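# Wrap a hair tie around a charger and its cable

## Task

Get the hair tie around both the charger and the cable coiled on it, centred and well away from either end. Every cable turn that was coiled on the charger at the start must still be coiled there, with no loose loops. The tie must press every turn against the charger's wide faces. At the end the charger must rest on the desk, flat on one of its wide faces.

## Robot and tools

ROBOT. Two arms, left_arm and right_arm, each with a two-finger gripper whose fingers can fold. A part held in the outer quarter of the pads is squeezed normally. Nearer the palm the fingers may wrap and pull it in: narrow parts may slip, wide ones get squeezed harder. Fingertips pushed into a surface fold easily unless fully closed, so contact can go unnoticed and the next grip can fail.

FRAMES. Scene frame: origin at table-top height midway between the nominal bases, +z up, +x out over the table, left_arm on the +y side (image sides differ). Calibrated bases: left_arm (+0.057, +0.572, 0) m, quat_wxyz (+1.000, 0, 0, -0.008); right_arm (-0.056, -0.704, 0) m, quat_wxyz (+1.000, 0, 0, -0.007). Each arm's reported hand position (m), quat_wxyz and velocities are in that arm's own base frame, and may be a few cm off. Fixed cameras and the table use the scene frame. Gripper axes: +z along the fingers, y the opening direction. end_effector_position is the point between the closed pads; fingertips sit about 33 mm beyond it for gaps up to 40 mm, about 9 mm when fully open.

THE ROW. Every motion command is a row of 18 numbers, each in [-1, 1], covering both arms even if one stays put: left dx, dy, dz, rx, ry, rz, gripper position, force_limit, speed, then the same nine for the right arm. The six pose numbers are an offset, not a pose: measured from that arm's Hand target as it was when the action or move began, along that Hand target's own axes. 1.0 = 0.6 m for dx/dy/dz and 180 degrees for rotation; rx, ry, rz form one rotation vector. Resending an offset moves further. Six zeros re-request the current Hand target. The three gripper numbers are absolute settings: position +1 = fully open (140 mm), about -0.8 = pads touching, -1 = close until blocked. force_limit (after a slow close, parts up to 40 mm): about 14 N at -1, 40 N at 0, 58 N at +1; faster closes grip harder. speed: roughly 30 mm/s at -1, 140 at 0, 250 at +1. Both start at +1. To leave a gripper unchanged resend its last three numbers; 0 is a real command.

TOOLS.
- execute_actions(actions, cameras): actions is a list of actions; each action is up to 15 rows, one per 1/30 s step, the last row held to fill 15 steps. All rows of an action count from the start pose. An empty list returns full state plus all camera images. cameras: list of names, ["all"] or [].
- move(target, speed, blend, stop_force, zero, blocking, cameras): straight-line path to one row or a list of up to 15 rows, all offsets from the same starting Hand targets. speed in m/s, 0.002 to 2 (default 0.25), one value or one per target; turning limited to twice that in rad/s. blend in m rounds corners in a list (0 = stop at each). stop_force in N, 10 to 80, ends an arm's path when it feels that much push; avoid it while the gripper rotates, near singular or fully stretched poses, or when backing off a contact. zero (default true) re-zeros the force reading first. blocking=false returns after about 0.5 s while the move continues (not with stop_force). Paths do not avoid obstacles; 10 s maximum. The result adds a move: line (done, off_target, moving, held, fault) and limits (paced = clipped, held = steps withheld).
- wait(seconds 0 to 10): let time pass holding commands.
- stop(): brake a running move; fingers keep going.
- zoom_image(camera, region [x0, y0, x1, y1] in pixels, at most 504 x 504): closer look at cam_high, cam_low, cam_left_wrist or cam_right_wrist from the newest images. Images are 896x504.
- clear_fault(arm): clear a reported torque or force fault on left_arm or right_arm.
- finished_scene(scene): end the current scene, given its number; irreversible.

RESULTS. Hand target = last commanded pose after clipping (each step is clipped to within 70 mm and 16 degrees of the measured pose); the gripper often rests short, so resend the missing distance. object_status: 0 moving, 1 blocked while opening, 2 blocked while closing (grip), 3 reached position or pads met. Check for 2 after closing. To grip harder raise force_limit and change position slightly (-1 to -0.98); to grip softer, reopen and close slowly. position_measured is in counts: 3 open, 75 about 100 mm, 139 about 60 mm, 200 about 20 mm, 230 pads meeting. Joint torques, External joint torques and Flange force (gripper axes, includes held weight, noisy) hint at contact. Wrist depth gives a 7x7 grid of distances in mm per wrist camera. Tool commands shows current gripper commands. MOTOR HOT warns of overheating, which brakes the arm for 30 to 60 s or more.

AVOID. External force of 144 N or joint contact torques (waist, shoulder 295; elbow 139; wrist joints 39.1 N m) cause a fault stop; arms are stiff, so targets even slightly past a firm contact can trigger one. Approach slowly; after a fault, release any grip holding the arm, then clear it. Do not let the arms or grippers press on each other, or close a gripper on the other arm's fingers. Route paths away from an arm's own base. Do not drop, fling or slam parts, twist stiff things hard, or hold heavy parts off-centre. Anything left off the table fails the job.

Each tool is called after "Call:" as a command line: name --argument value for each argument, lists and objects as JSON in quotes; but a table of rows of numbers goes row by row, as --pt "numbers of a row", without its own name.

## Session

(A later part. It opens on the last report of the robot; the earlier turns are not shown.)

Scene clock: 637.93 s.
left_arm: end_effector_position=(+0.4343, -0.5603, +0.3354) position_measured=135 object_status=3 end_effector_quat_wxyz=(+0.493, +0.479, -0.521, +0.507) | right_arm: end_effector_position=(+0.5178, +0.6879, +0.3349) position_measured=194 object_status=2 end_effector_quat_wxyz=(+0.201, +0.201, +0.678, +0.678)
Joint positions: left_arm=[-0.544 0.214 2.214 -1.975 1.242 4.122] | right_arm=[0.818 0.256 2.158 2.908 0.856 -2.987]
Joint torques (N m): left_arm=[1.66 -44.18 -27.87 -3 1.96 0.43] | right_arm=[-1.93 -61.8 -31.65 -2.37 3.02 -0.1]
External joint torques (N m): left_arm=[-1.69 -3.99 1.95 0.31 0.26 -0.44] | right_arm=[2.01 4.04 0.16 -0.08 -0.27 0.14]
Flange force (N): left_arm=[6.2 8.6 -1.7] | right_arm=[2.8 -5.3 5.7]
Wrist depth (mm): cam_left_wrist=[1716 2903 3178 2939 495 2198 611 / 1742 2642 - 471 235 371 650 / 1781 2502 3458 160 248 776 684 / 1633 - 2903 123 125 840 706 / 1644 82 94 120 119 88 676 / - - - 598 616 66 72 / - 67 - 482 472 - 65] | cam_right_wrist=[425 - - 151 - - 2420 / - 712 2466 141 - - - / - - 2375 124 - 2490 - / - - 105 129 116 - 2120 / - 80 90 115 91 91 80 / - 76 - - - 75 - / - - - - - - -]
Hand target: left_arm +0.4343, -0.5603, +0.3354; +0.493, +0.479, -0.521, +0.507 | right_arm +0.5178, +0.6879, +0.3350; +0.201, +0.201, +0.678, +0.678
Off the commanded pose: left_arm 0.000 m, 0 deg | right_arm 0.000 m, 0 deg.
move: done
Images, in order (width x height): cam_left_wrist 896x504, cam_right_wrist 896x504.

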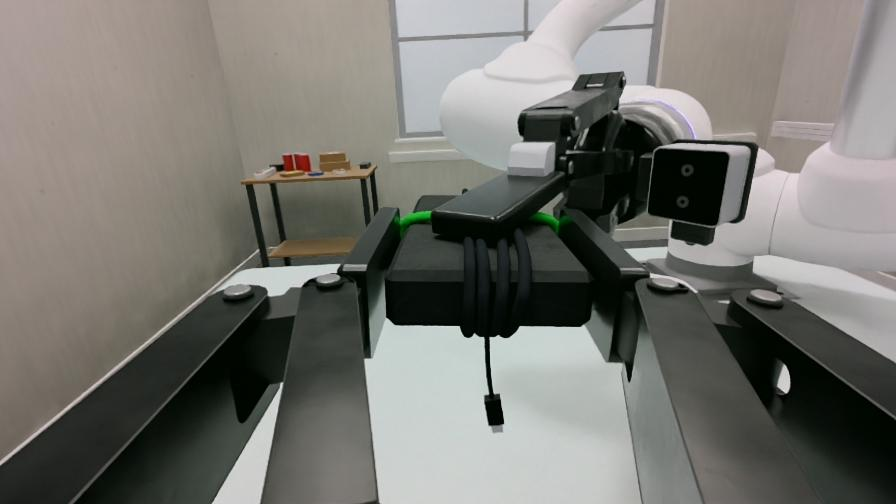

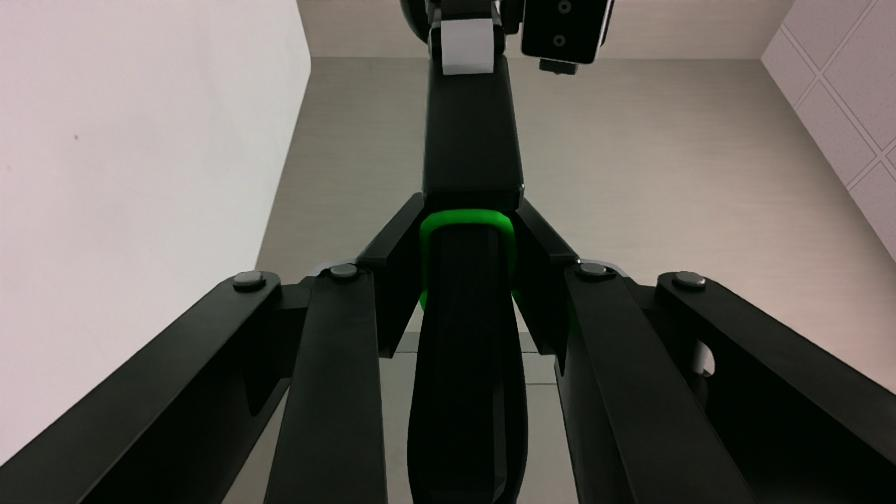

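Call:
move --pt "0 0 0 0 0 0 0.15 -0.5 -1 0 0 0 0 0 0 -1 0.9 -1" --pt "0 0 -0.25 0 0 0 0.15 -0.5 -1 0 0 0 0 0 0 -1 0.9 -1" --pt "0.275 -0.0157 -0.25 -0.002 -0.15 -0.006 0.15 -0.5 -1 0 0 0 0 0 0 -1 0.9 -1" --pt "0.2743 -0.0127 -0.1005 -0.007 -0.4998 -0.021 0.15 -0.5 -1 0 0 0 0 0 0 -1 0.9 -1" --speed '[0.05,0.12,0.25,0.3]' --blend '[0,0.03,0.03,0]' --cameras '["all"]'

Scene clock: 660.10 s.
left_arm: end_effector_position=(+0.4344, -0.5001, +0.5002) position_measured=110 object_status=3 end_effector_quat_wxyz=(+0.000, +0.707, -0.707, +0.000) | right_arm: end_effector_position=(+0.5178, +0.6879, +0.3350) position_measured=194 object_status=2 end_effector_quat_wxyz=(+0.201, +0.201, +0.678, +0.678)
Joint positions: left_arm=[-0.908 0.173 1.273 0 1.696 2.234] | right_arm=[0.818 0.255 2.158 2.908 0.856 -2.987]
Joint torques (N m): left_arm=[2.02 -55.35 -44.34 4.21 -0.21 0.38] | right_arm=[-2.08 -61.2 -31.31 -2.29 3.04 -0.14]
External joint torques (N m): left_arm=[-1.99 -4.64 2.43 0.06 0.16 -0.38] | right_arm=[1.91 3.26 -0.29 -0.15 -0.28 0.19]
Flange force (N): left_arm=[-7.3 11.1 5.7] | right_arm=[2.4 -3.8 5.4]
Wrist depth (mm): cam_left_wrist=[584 575 574 257 565 563 564 / 1359 608 600 274 598 594 594 / 1461 639 630 632 624 625 625 / 1488 674 160 670 150 655 651 / 1557 88 111 713 696 93 88 / - - 761 771 759 66 69 / - 67 825 819 819 - 69] | cam_right_wrist=[408 - 3167 2882 3054 1943 - / - - 2397 - - 2540 - / - - 2290 - - 2540 236 / - - 106 129 115 2120 - / - 80 91 125 91 88 2020 / - 76 - - 69 74 - / - - - - - - -]
Hand target: left_arm +0.4344, -0.5001, +0.5002; +0.000, +0.707, -0.707, +0.000 | right_arm +0.5178, +0.6879, +0.3350; +0.201, +0.201, +0.678, +0.678
Off the commanded pose: left_arm 0.000 m, 0 deg | right_arm 0.000 m, 0 deg.
move: done

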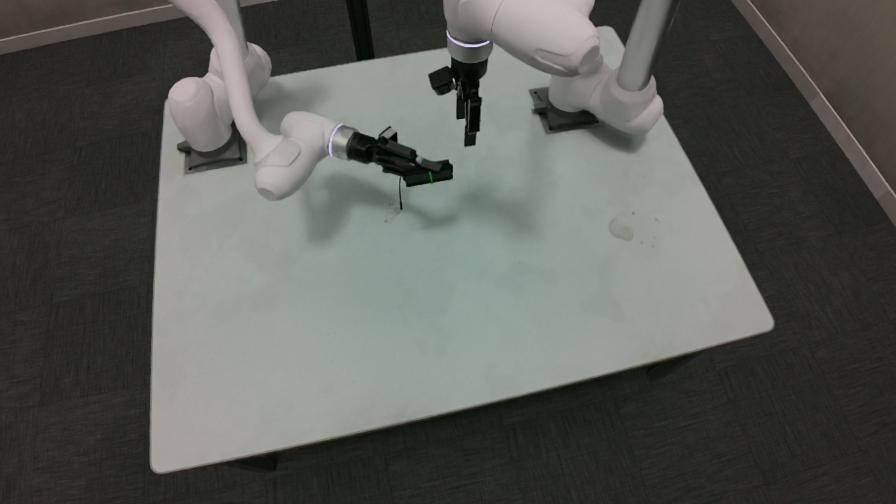

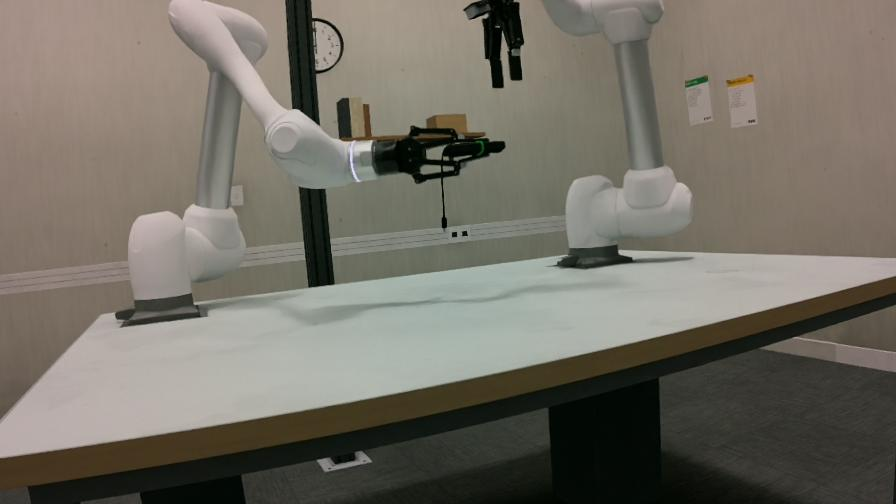

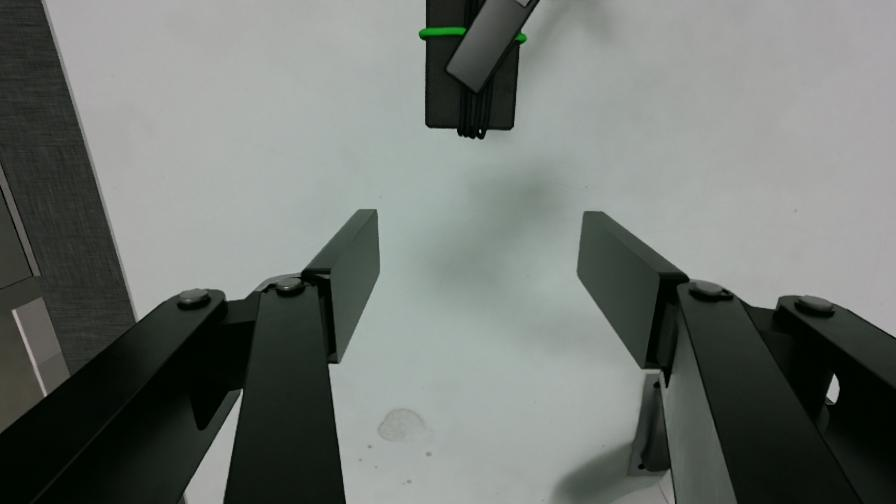

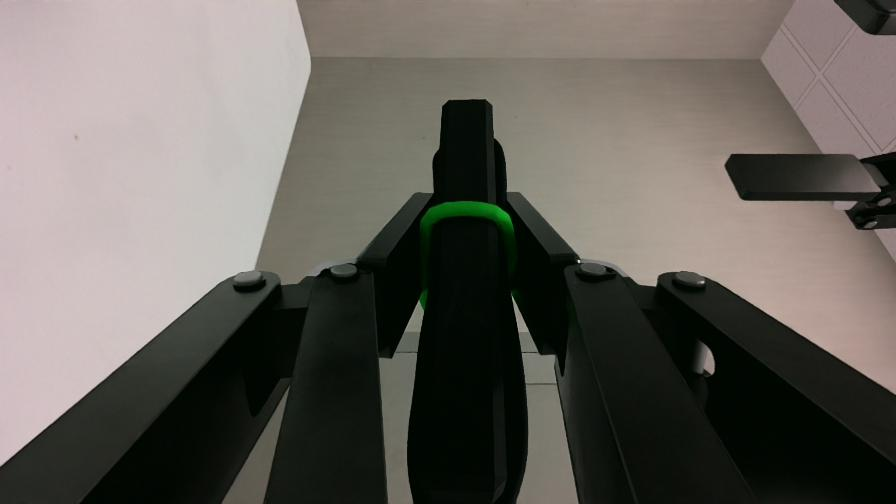

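Call:
move --pt "0.0872 0.0033 0.12 0 0 0 0.15 -0.5 -1 0 0 0 0 0 0 -1 0.9 -1" --pt "0.0872 0.0033 0.242 0 0 0 0.15 -0.5 -1 0 0 0 0 0 0 -1 0.9 -1" --speed '[0.15,0.06]' --blend '[0.02,0]' --cameras '["all"]'

Scene clock: 673.37 s.
left_arm: end_effector_position=(+0.4324, -0.5524, +0.3550) position_measured=110 object_status=3 end_effector_quat_wxyz=(+0.000, +0.707, -0.707, +0.000) | right_arm: end_effector_position=(+0.5178, +0.6879, +0.3350) position_measured=194 object_status=2 end_effector_quat_wxyz=(+0.201, +0.201, +0.678, +0.678)
Joint positions: left_arm=[-0.956 0.237 1.455 0 1.45 2.186] | right_arm=[0.818 0.255 2.158 2.908 0.856 -2.987]
Joint torques (N m): left_arm=[2.33 -62.84 -43.95 4.22 -0.29 0.41] | right_arm=[-2.38 -61.74 -31.29 -2.41 3.03 -0.02]
External joint torques (N m): left_arm=[-2.33 -3.7 1.98 0.06 0.25 -0.41] | right_arm=[2.52 4.07 -0.15 -0.04 -0.28 0.07]
Flange force (N): left_arm=[-5.5 9.3 1.9] | right_arm=[3.9 -5.2 6.5]
Wrist depth (mm): cam_left_wrist=[445 444 440 131 112 432 435 / 468 466 464 138 127 458 458 / 494 491 493 143 474 480 483 / 531 520 160 153 150 501 510 / 555 88 111 551 543 93 88 / - - 588 588 579 66 69 / - 67 629 630 616 - 69] | cam_right_wrist=[- - - 3090 139 121 111 / - - - 126 129 127 136 / - - - - 2353 2353 161 / - - 104 - 135 192 181 / - 80 91 - 91 91 1781 / - 76 - - - 75 - / - - - - - - -]
Hand target: left_arm +0.4324, -0.5524, +0.3550; +0.000, +0.707, -0.707, +0.000 | right_arm +0.5178, +0.6879, +0.3350; +0.201, +0.201, +0.678, +0.678
Off the commanded pose: left_arm 0.000 m, 0 deg | right_arm 0.000 m, 0 deg.
move: done

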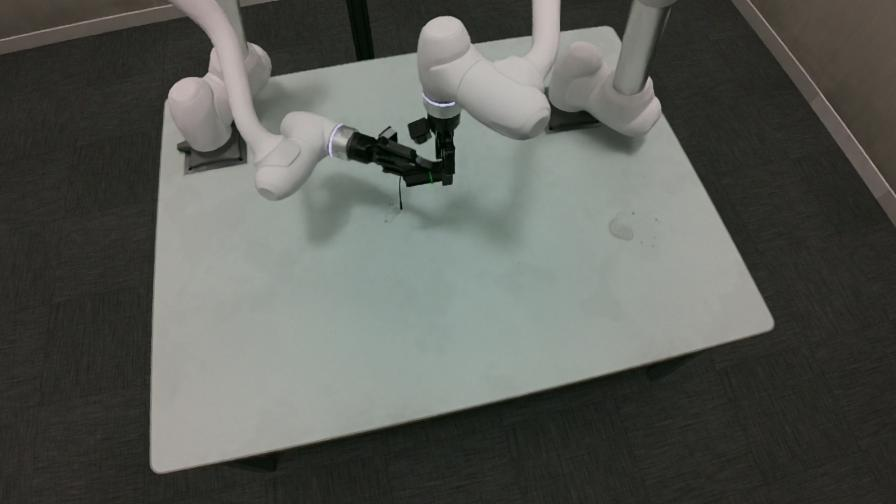

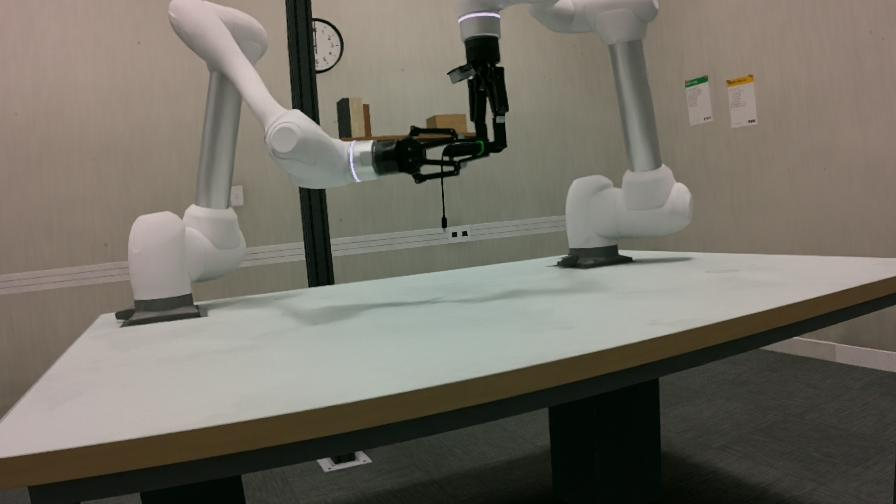

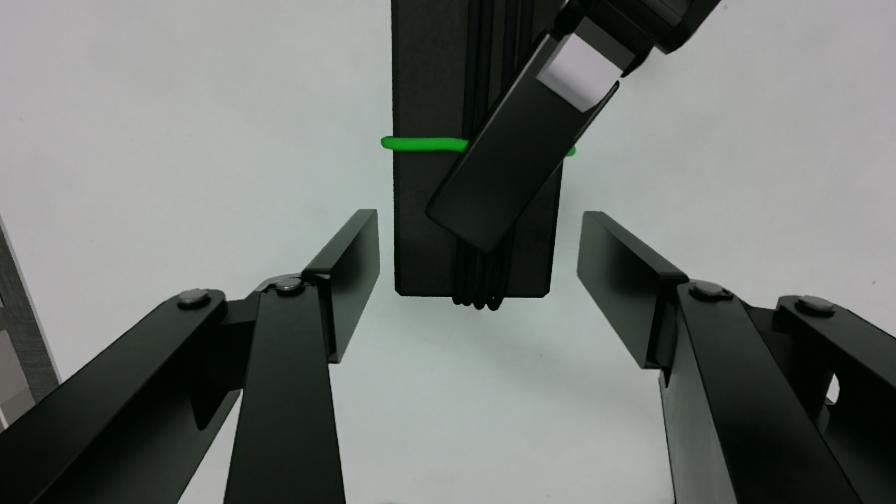

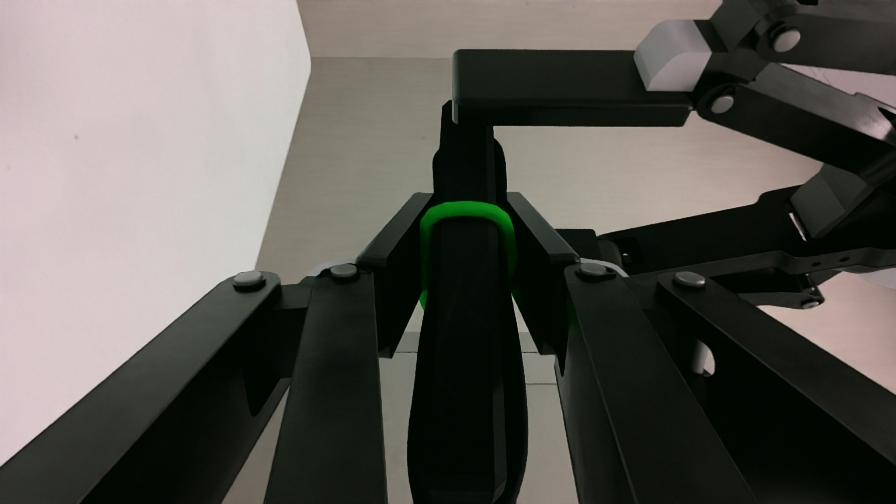

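Call:
move --pt "0 -0.0053 0 0 0 0 0.15 -0.5 -1 0 0 0 0 0 0 -1 0.9 -1" --pt "0 -0.0053 0 0 0 0 -1 0 -1 0 0 0 0 0 0 -1 0.9 -1" --speed 0.03 --cameras '["cam_left_wrist","cam_right_wrist"]'

Scene clock: 681.93 s.
left_arm: end_effector_position=(+0.4356, -0.5524, +0.3550) position_measured=144 object_status=0 end_effector_quat_wxyz=(+0.000, +0.707, -0.707, +0.000) | right_arm: end_effector_position=(+0.5178, +0.6879, +0.3350) position_measured=194 object_status=2 end_effector_quat_wxyz=(+0.201, +0.201, +0.678, +0.678)
Joint positions: left_arm=[-0.952 0.241 1.451 0 1.451 2.19] | right_arm=[0.818 0.255 2.158 2.908 0.856 -2.987]
Joint torques (N m): left_arm=[3.59 -57.74 -41.67 4.91 -1.52 0.34] | right_arm=[0.72 -68.38 -35.84 -2.9 5.73 0.04]
External joint torques (N m): left_arm=[-3.26 -8.99 -0.25 -0.62 1.47 -0.34] | right_arm=[-0.56 10.76 4.44 0.45 -2.99 0]
Flange force (N): left_arm=[-7.5 12.5 -4.7] | right_arm=[0.1 -12.5 7.4]
Wrist depth (mm): cam_left_wrist=[445 445 440 132 112 428 432 / 467 469 463 138 125 456 458 / 488 490 495 143 482 476 483 / 524 518 513 152 153 509 504 / 557 82 94 548 160 88 523 / - 69 - 588 584 66 70 / - 70 - 629 - - 64] | cam_right_wrist=[419 711 2758 2788 - 130 126 / 381 576 2700 144 140 135 141 / - - 2052 143 2192 145 148 / 412 707 108 127 134 189 181 / 357 80 91 125 91 91 - / - 76 - - 69 75 - / - - - 90 - - -]
Hand target: left_arm +0.4356, -0.5524, +0.3550; +0.000, +0.707, -0.707, +0.000 | right_arm +0.5178, +0.6879, +0.3350; +0.201, +0.201, +0.678, +0.678
Off the commanded pose: left_arm 0.000 m, 0 deg | right_arm 0.000 m, 0 deg.
move: done
Images, in order (width x height): cam_left_wrist 896x504, cam_right_wrist 896x504.

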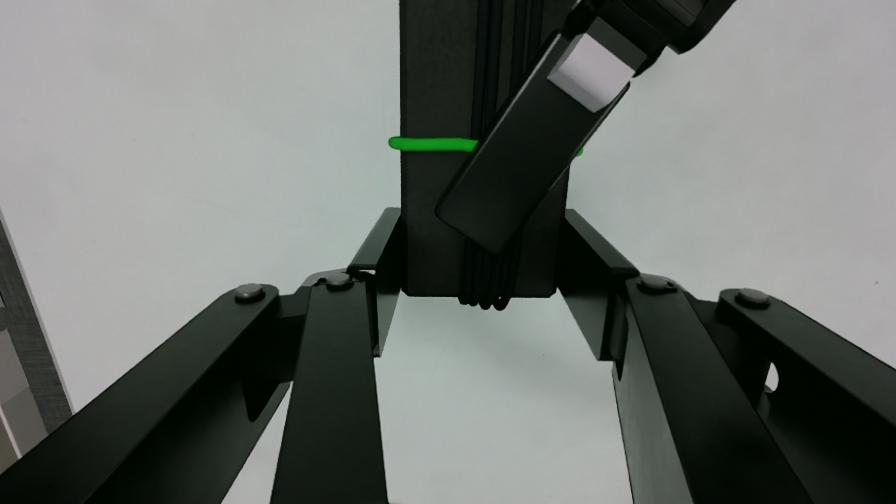

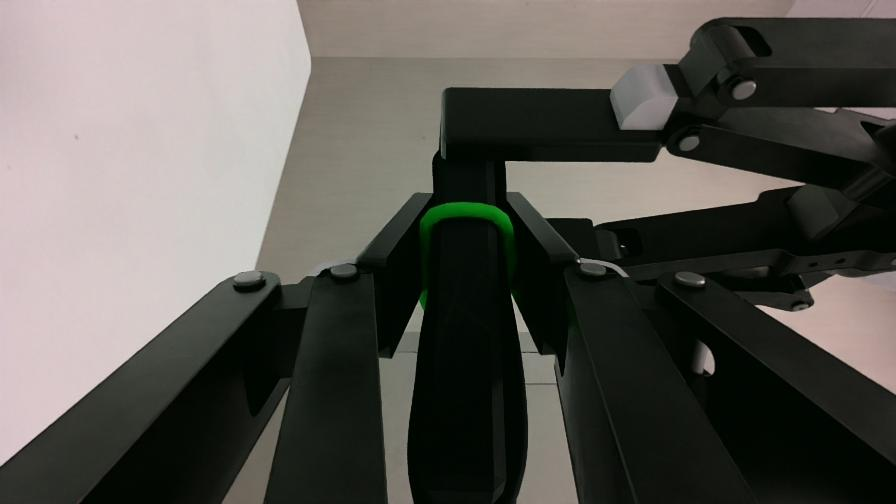

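Call:
move --pt "0 0 0 0 0 0 -1 0 -1 0 0 0 0 0 0 -0.1 0.4 -1" --pt "0 0 0 0 0 0 -1 0 -1 0 0 -0.333 0 0 0 -0.1 0.4 -1" --speed 0.15 --cameras '["all"]'

Call:
zoom_image --camera "cam_left_wrist" --region '[348, 0, 628, 320]'

Call:
zoom_image --camera "cam_right_wrist" --region '[328, 0, 628, 300]'

Scene clock: 692.27 s.
left_arm: end_effector_position=(+0.4356, -0.5524, +0.3550) position_measured=144 object_status=2 end_effector_quat_wxyz=(+0.000, +0.707, -0.707, +0.000) | right_arm: end_effector_position=(+0.4088, +0.5206, +0.3351) position_measured=141 object_status=3 end_effector_quat_wxyz=(+0.201, +0.201, +0.678, +0.678)
Joint positions: left_arm=[-0.952 0.241 1.451 0 1.451 2.19] | right_arm=[0.712 -0.03 2.498 2.788 0.929 -2.924]
Joint torques (N m): left_arm=[2.14 -64.94 -45.71 4.17 -0.32 0.41] | right_arm=[-3.52 -26.5 -28.64 -2.14 2.18 -0.14]
External joint torques (N m): left_arm=[-1.85 -1.67 3.87 0.11 0.27 -0.41] | right_arm=[3.52 -0.29 -1.49 0.11 0.53 0.19]
Flange force (N): left_arm=[-6.4 9.1 5.2] | right_arm=[9.5 0.6 4.8]
Wrist depth (mm): cam_left_wrist=[444 442 439 132 137 435 437 / 473 469 463 139 449 457 455 / 496 487 491 144 477 484 483 / 525 521 517 153 153 508 505 / 556 82 94 552 160 88 528 / - 69 - 589 581 66 70 / - 69 - 625 - - 64] | cam_right_wrist=[- - 3206 - 3054 2729 485 / - - - 329 329 330 323 / - - 2155 387 386 363 341 / 406 - 114 - 119 - - / 384 81 90 1988 116 89 80 / - - - 1794 - - 75 / - 66 - 1644 - - 71]
Hand target: left_arm +0.4356, -0.5524, +0.3550; +0.000, +0.707, -0.707, +0.000 | right_arm +0.4088, +0.5205, +0.3351; +0.201, +0.201, +0.678, +0.678
Off the commanded pose: left_arm 0.000 m, 0 deg | right_arm 0.000 m, 0 deg.
move: done

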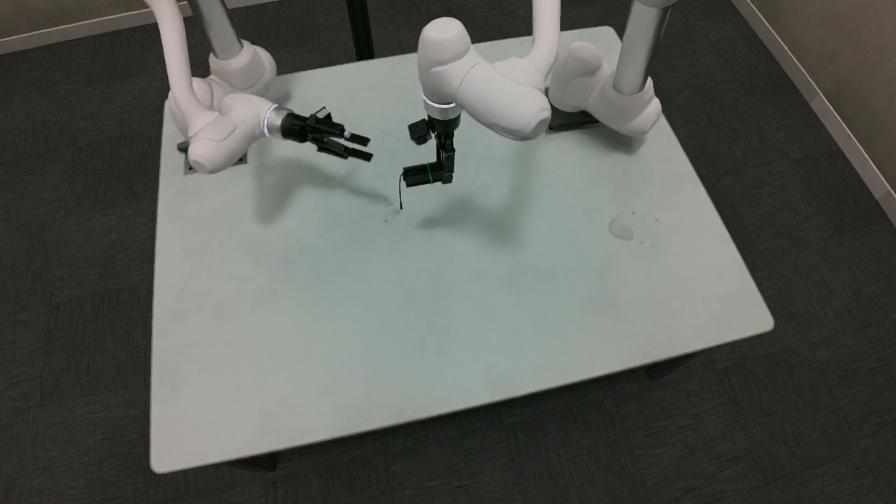

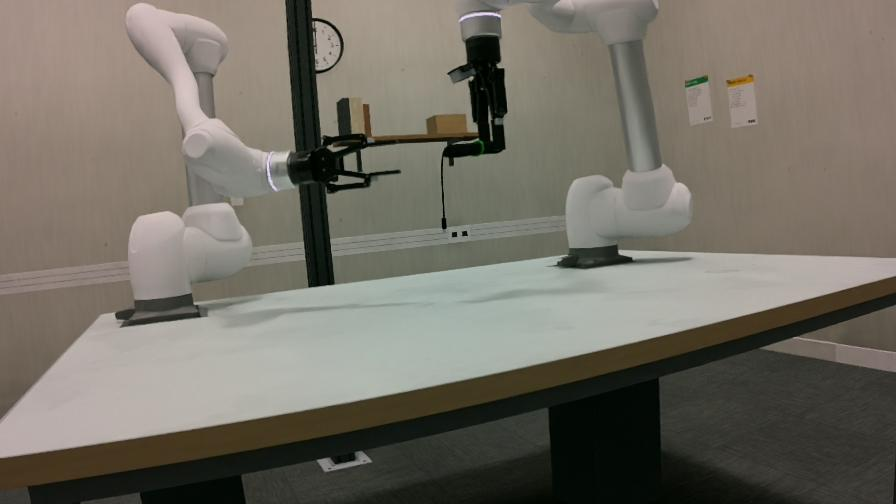

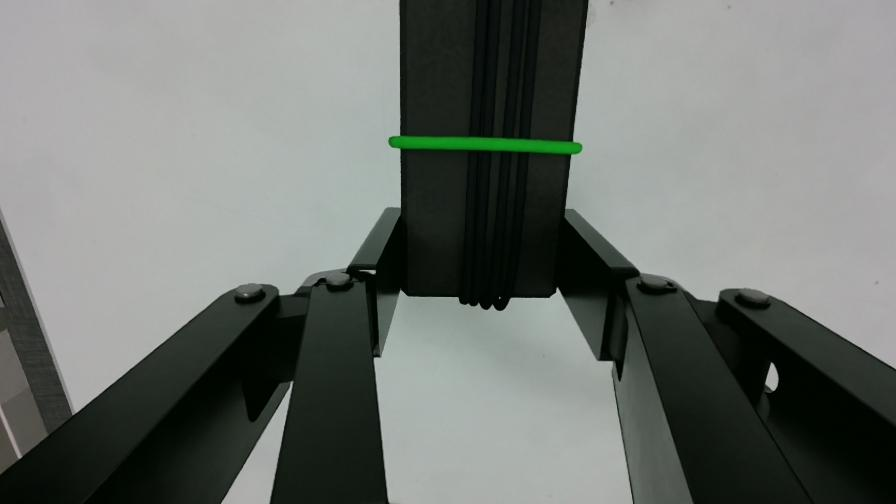

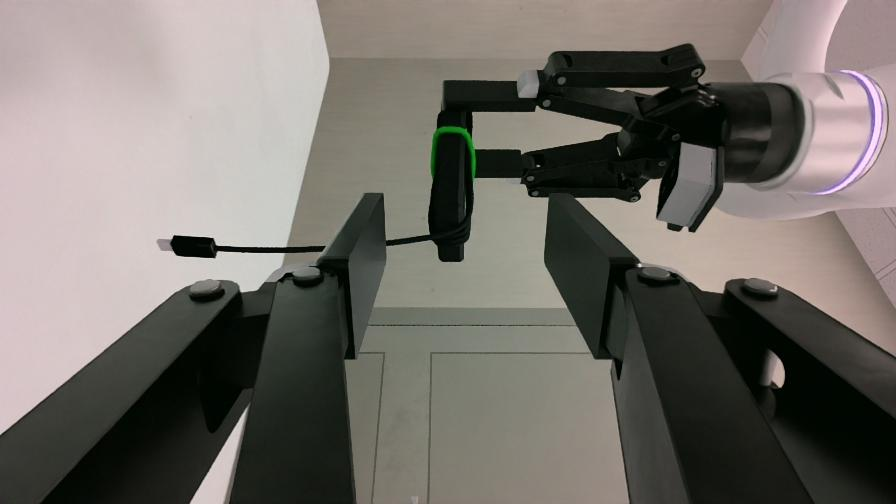

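Scaled by 1.575 from the camera's 896x504 image, which has a finer 1280x720 frame.

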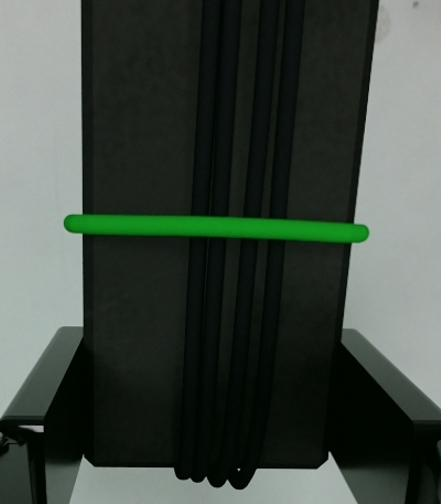

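Scaled by 1.680 from the camera's 896x504 image, which has a finer 1280x720 frame.

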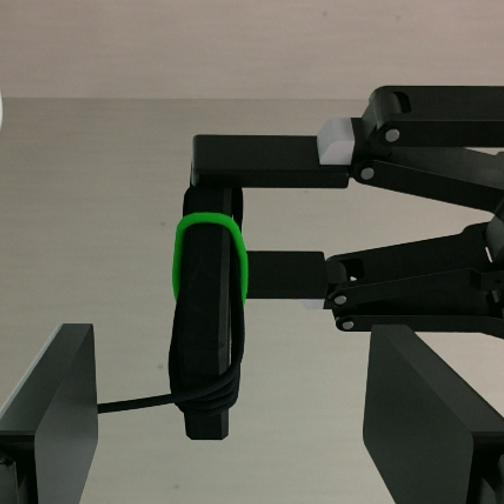

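Call:
move --pt "0 0 0.40 0 0 0 -1 0 -1 0 0 0 0 0 0 -0.1 0.4 -1" --pt "-0.06 0 0.51 0 0 0 -1 0 -1 0 0 0 0 0 0 -0.1 0.4 -1" --speed '[0.15,0.08]' --blend '[0.02,0]' --cameras '["cam_low","cam_left_wrist"]'

Call:
move --target '[-0.01,0,0.035,0,0,0,-1,0,-1,0,0,0,0,0,0,-0.1,0.4,-1]' --speed 0.008 --stop_force 12 --cameras '["cam_low","cam_left_wrist"]'

Call:
zoom_image --camera "cam_low" --region '[400, 240, 560, 340]'

Scene clock: 701.30 s.
left_arm: end_effector_position=(+0.4355, -0.5165, +0.0490) position_measured=144 object_status=2 end_effector_quat_wxyz=(+0.000, +0.707, -0.707, +0.000) | right_arm: end_effector_position=(+0.4088, +0.5205, +0.3351) position_measured=141 object_status=3 end_effector_quat_wxyz=(+0.201, +0.201, +0.678, +0.678)
Joint positions: left_arm=[-0.921 0.388 1.847 0 0.906 2.221] | right_arm=[0.712 -0.03 2.498 2.788 0.928 -2.924]
Joint torques (N m): left_arm=[1.98 -70.33 -36.22 3.28 -0.39 0.45] | right_arm=[-2.13 -28.7 -28.39 -1.98 2.24 -0.03]
External joint torques (N m): left_arm=[-1.93 -2.45 2.99 0.1 0.35 -0.45] | right_arm=[2.07 1.66 -1.71 -0.03 0.47 0.08]
Flange force (N): left_arm=[-4.8 8.6 -1.1] | right_arm=[4.5 -3.2 7.0]
Wrist depth (mm): cam_left_wrist=[165 165 164 132 137 162 162 / 175 174 173 139 143 170 170 / 184 184 182 145 177 180 180 / 195 195 191 153 153 189 189 / 207 82 94 204 201 88 197 / - 69 - 219 219 66 69 / - 69 - 233 233 - 64] | cam_right_wrist=[340 334 340 338 352 - - / - 389 352 337 341 3054 - / - 421 412 395 378 2515 - / - - 114 - 132 2250 - / - 81 91 1973 116 89 80 / - - 1745 1781 - - 75 / - 66 1634 1666 - - 71]
Hand target: left_arm +0.4355, -0.5165, +0.0490; +0.000, +0.707, -0.707, +0.000 | right_arm +0.4088, +0.5205, +0.3351; +0.201, +0.201, +0.678, +0.678
Off the commanded pose: left_arm 0.000 m, 0 deg | right_arm 0.000 m, 0 deg.
move: done
Images, in order (width x height): cam_low 896x504, cam_left_wrist 896x504.

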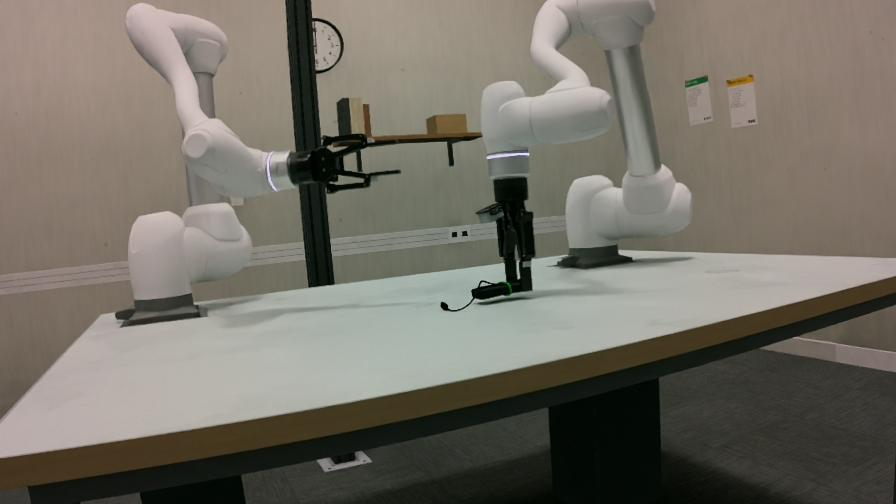

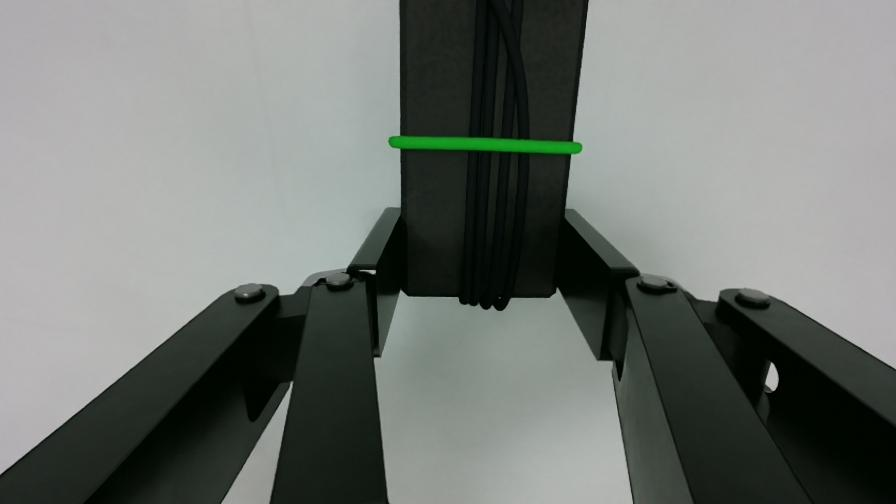

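Scene clock: 703.73 s.
left_arm: end_effector_position=(+0.4355, -0.5125, +0.0349) position_measured=144 object_status=2 end_effector_quat_wxyz=(+0.000, +0.707, -0.707, +0.000) | right_arm: end_effector_position=(+0.4088, +0.5205, +0.3351) position_measured=141 object_status=3 end_effector_quat_wxyz=(+0.201, +0.201, +0.678, +0.678)
Joint positions: left_arm=[-0.918 0.399 1.863 0 0.88 2.225] | right_arm=[0.712 -0.03 2.498 2.788 0.928 -2.924]
Joint torques (N m): left_arm=[2.75 -60.25 -29.25 3.54 -0.44 0.4] | right_arm=[-2.37 -28.63 -28.3 -1.96 2.24 -0.02]
External joint torques (N m): left_arm=[-2.7 -12.75 -3.34 -0.22 0.39 -0.4] | right_arm=[2.35 1.42 -1.88 -0.06 0.48 0.06]
Flange force (N): left_arm=[-4.4 9.8 -16.5] | right_arm=[5.2 -2.5 7.1]
Wrist depth (mm): cam_left_wrist=[153 153 151 127 131 150 149 / 161 161 159 135 155 157 156 / 170 169 168 141 163 166 165 / 180 180 175 151 151 176 175 / 191 82 94 188 185 88 181 / - 69 - 202 200 66 70 / - 70 - 216 214 - 64] | cam_right_wrist=[349 337 353 343 482 3828 - / - 383 349 342 344 2948 - / - - - 500 2490 2466 - / - - 114 2311 132 2375 - / - 81 91 1900 116 89 80 / - - 1806 1794 - - 75 / - 66 1687 1644 - - 71]
Hand target: left_arm +0.4355, -0.5125, +0.0350; +0.000, +0.707, -0.707, +0.000 (not the last commanded pose) | right_arm +0.4088, +0.5205, +0.3351; +0.201, +0.201, +0.678, +0.678
Off the commanded pose: left_arm 0.007 m, 0 deg | right_arm 0.000 m, 0 deg.
move: contact (left_arm)
Images, in order (width x height): cam_low 896x504, cam_left_wrist 896x504.

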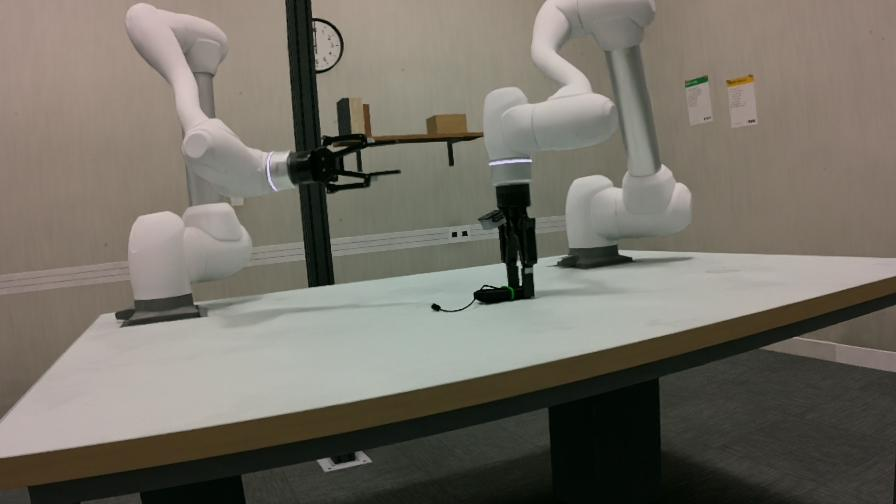

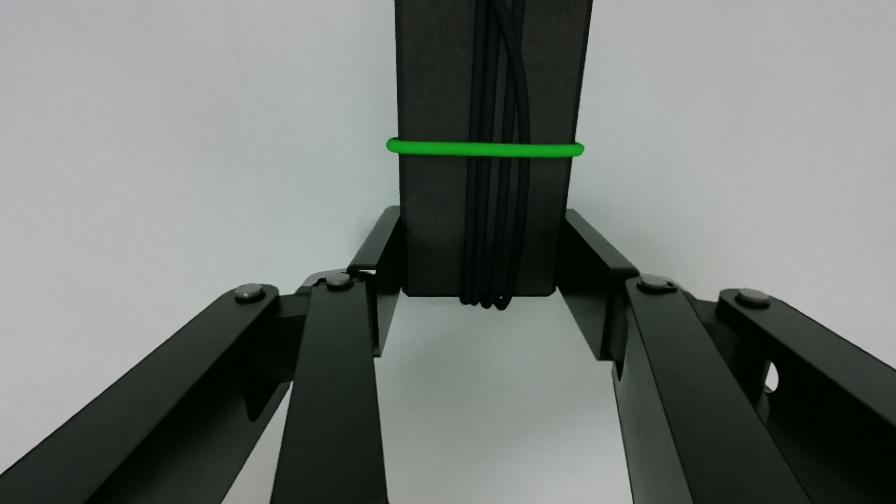

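Scaled by 3.150 from the camera's 896x504 image, which has a finer 1280x720 frame.

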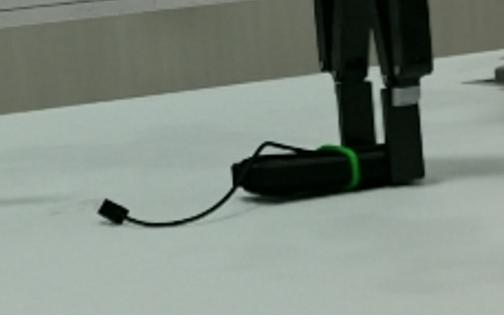

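Call:
move --pt "0 0 -0.1 0 0 0 -1 0 -1 0 0 0 0 0 0 -0.1 0.4 -1" --speed 0.1 --cameras '["cam_low","cam_left_wrist"]'

Call:
zoom_image --camera "cam_low" --region '[400, 220, 560, 330]'

Call:
zoom_image --camera "cam_left_wrist" --region '[348, 0, 628, 320]'

Scene clock: 711.77 s.
left_arm: end_effector_position=(+0.4355, -0.5125, +0.0949) position_measured=144 object_status=2 end_effector_quat_wxyz=(+0.000, +0.707, -0.707, +0.000) | right_arm: end_effector_position=(+0.4088, +0.5205, +0.3351) position_measured=141 object_status=3 end_effector_quat_wxyz=(+0.201, +0.201, +0.678, +0.678)
Joint positions: left_arm=[-0.918 0.339 1.819 0 0.984 2.225] | right_arm=[0.712 -0.03 2.498 2.788 0.928 -2.924]
Joint torques (N m): left_arm=[2.18 -66.93 -38.22 3.35 -0.29 0.39] | right_arm=[-2.34 -28.84 -28.47 -1.96 2.16 0.05]
External joint torques (N m): left_arm=[-2.31 -2.61 3.13 0.21 0.25 -0.39] | right_arm=[2.36 1.85 -1.68 -0.07 0.55 -0.01]
Flange force (N): left_arm=[-5.0 9.5 -0.3] | right_arm=[5.3 -3.9 7.6]
Wrist depth (mm): cam_left_wrist=[207 207 205 128 132 203 202 / 218 217 215 136 209 213 213 / 231 229 229 142 221 225 225 / 244 243 239 153 151 238 237 / 259 82 94 255 163 88 246 / - 69 - 273 272 66 70 / - 69 - 292 292 - 64] | cam_right_wrist=[- 339 350 363 347 3054 2332 / 367 399 366 347 339 2644 - / - - 413 - 372 2466 2397 / - - 114 - 132 - - / - 81 85 2052 116 89 80 / - - 1819 1832 - - 75 / - 66 1644 1634 - - 71]
Hand target: left_arm +0.4355, -0.5125, +0.0950; +0.000, +0.707, -0.707, +0.000 | right_arm +0.4088, +0.5205, +0.3351; +0.201, +0.201, +0.678, +0.678
Off the commanded pose: left_arm 0.000 m, 0 deg | right_arm 0.000 m, 0 deg.
move: done
Images, in order (width x height): cam_low 896x504, cam_left_wrist 896x504.

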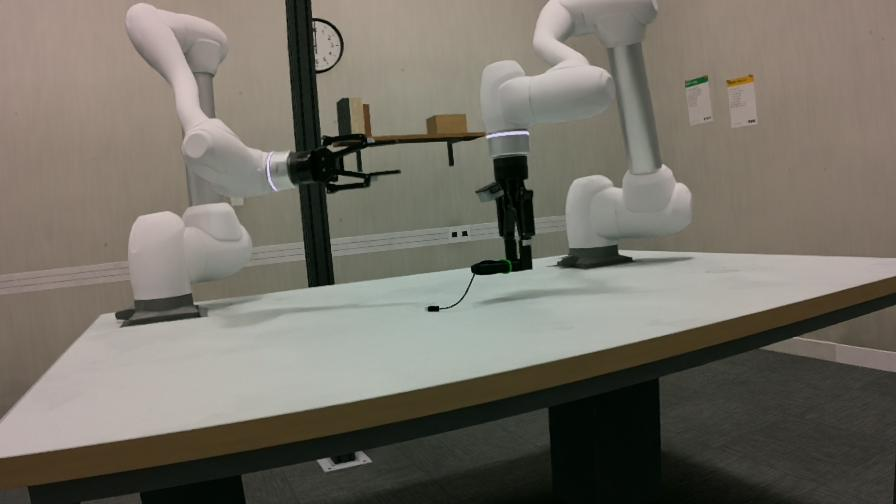

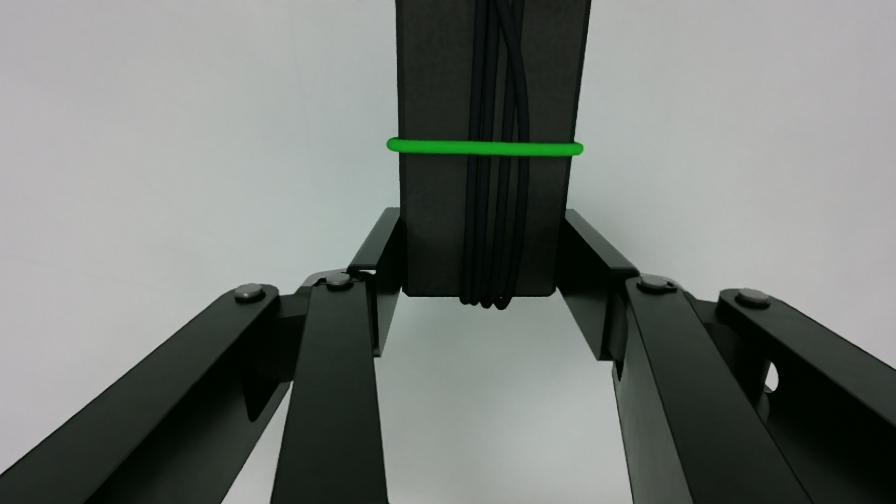

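Scaled by 3.150 from the camera's 896x504 image, which has a finer 1280x720 frame.

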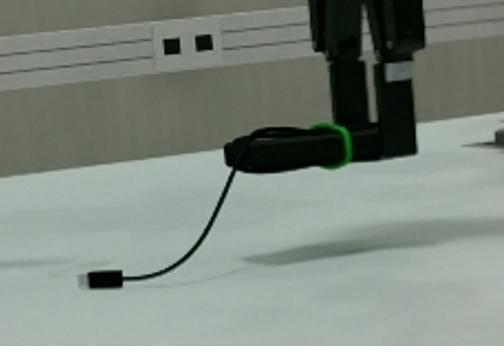

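Scaled by 1.575 from the camera's 896x504 image, which has a finer 1280x720 frame.

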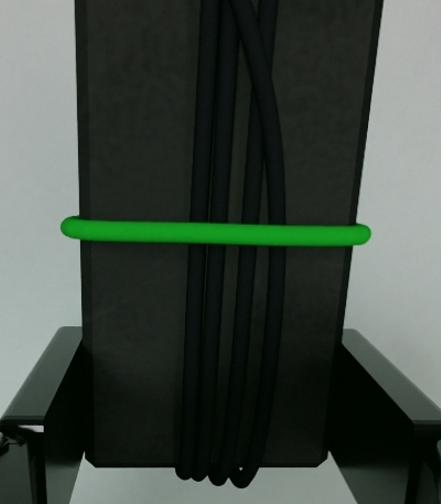

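Call:
move --pt "-0.1 0 -0.03 0 0 0 -1 0 -1 0 0 0 0 0 0 -0.1 0.4 -1" --pt "-0.22 0 0.085 0 0 0 -1 0 -1 0 0 0 0 0 0 -0.1 0.4 -1" --speed 0.06 --blend '[0.01,0]' --cameras '["cam_low","cam_left_wrist"]'

Call:
zoom_image --camera "cam_low" --region '[420, 240, 620, 340]'

Scene clock: 720.87 s.
left_arm: end_effector_position=(+0.4355, -0.3805, +0.0440) position_measured=144 object_status=2 end_effector_quat_wxyz=(+0.000, +0.707, -0.707, +0.000) | right_arm: end_effector_position=(+0.4088, +0.5205, +0.3351) position_measured=141 object_status=3 end_effector_quat_wxyz=(+0.201, +0.201, +0.678, +0.678)
Joint positions: left_arm=[-0.778 0.265 2.04 0 0.837 2.365] | right_arm=[0.712 -0.03 2.498 2.788 0.928 -2.924]
Joint torques (N m): left_arm=[1.68 -56.01 -34.47 3.05 -0.37 0.45] | right_arm=[-1.73 -28.34 -28.34 -1.99 2.16 -0.02]
External joint torques (N m): left_arm=[-1.83 -2.61 3.01 0.14 0.33 -0.45] | right_arm=[1.64 1.67 -1.78 -0.03 0.54 0.07]
Flange force (N): left_arm=[-3.1 9.5 -1.6] | right_arm=[3.2 -3.3 6.8]
Wrist depth (mm): cam_left_wrist=[162 161 160 128 132 158 157 / 170 169 168 136 140 166 165 / 180 178 178 142 172 175 174 / 190 189 186 153 153 185 184 / 202 82 94 199 196 88 191 / - 69 - 212 211 66 70 / - 69 - 228 227 - 64] | cam_right_wrist=[392 482 454 433 436 - - / 403 663 - - - 2644 - / - 651 2102 - - 2290 - / - - 114 - 118 1958 - / - 81 91 1973 116 89 80 / - - 1832 1794 - - 75 / - 66 1644 1613 - - 71]
Hand target: left_arm +0.4355, -0.3805, +0.0440; +0.000, +0.707, -0.707, +0.000 | right_arm +0.4088, +0.5205, +0.3351; +0.201, +0.201, +0.678, +0.678
Off the commanded pose: left_arm 0.000 m, 0 deg | right_arm 0.000 m, 0 deg.
move: done
Images, in order (width x height): cam_low 896x504, cam_left_wrist 896x504.

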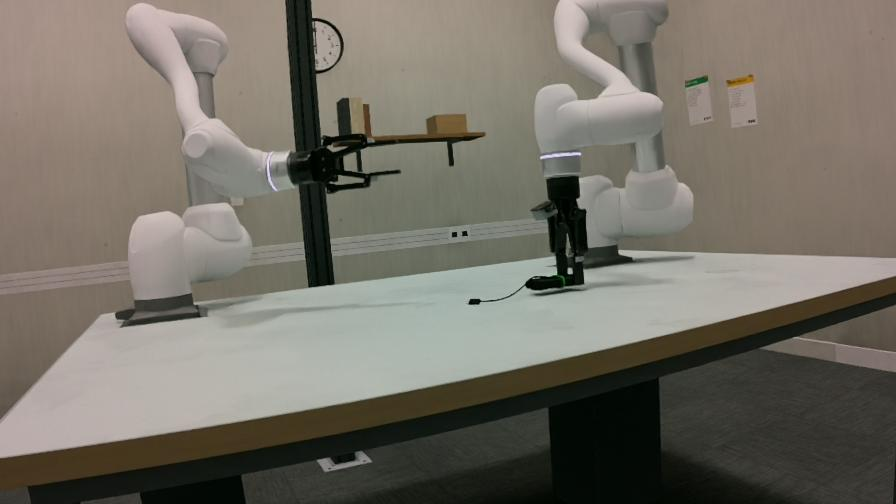

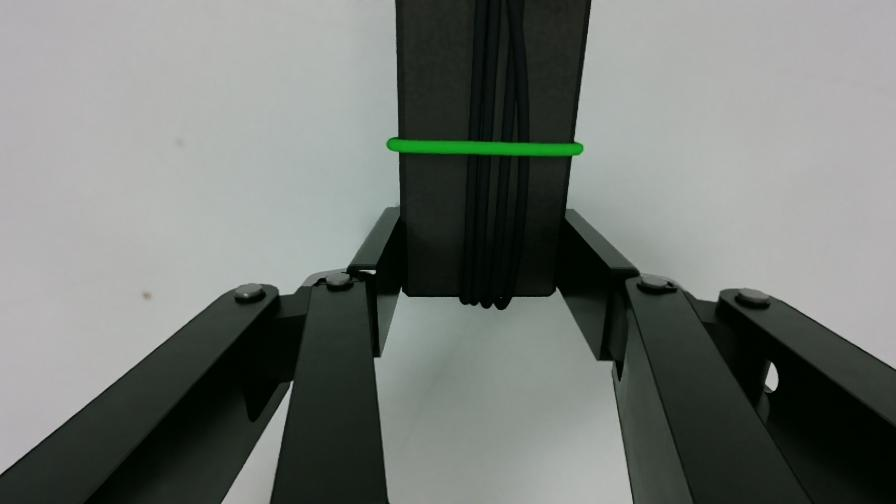

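Scaled by 2.520 from the camera's 896x504 image, which has a finer 1280x720 frame.

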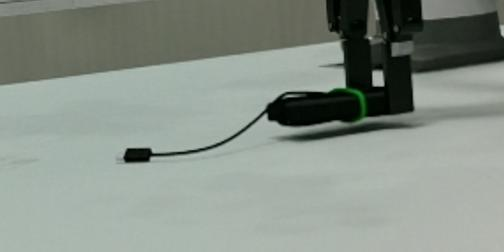

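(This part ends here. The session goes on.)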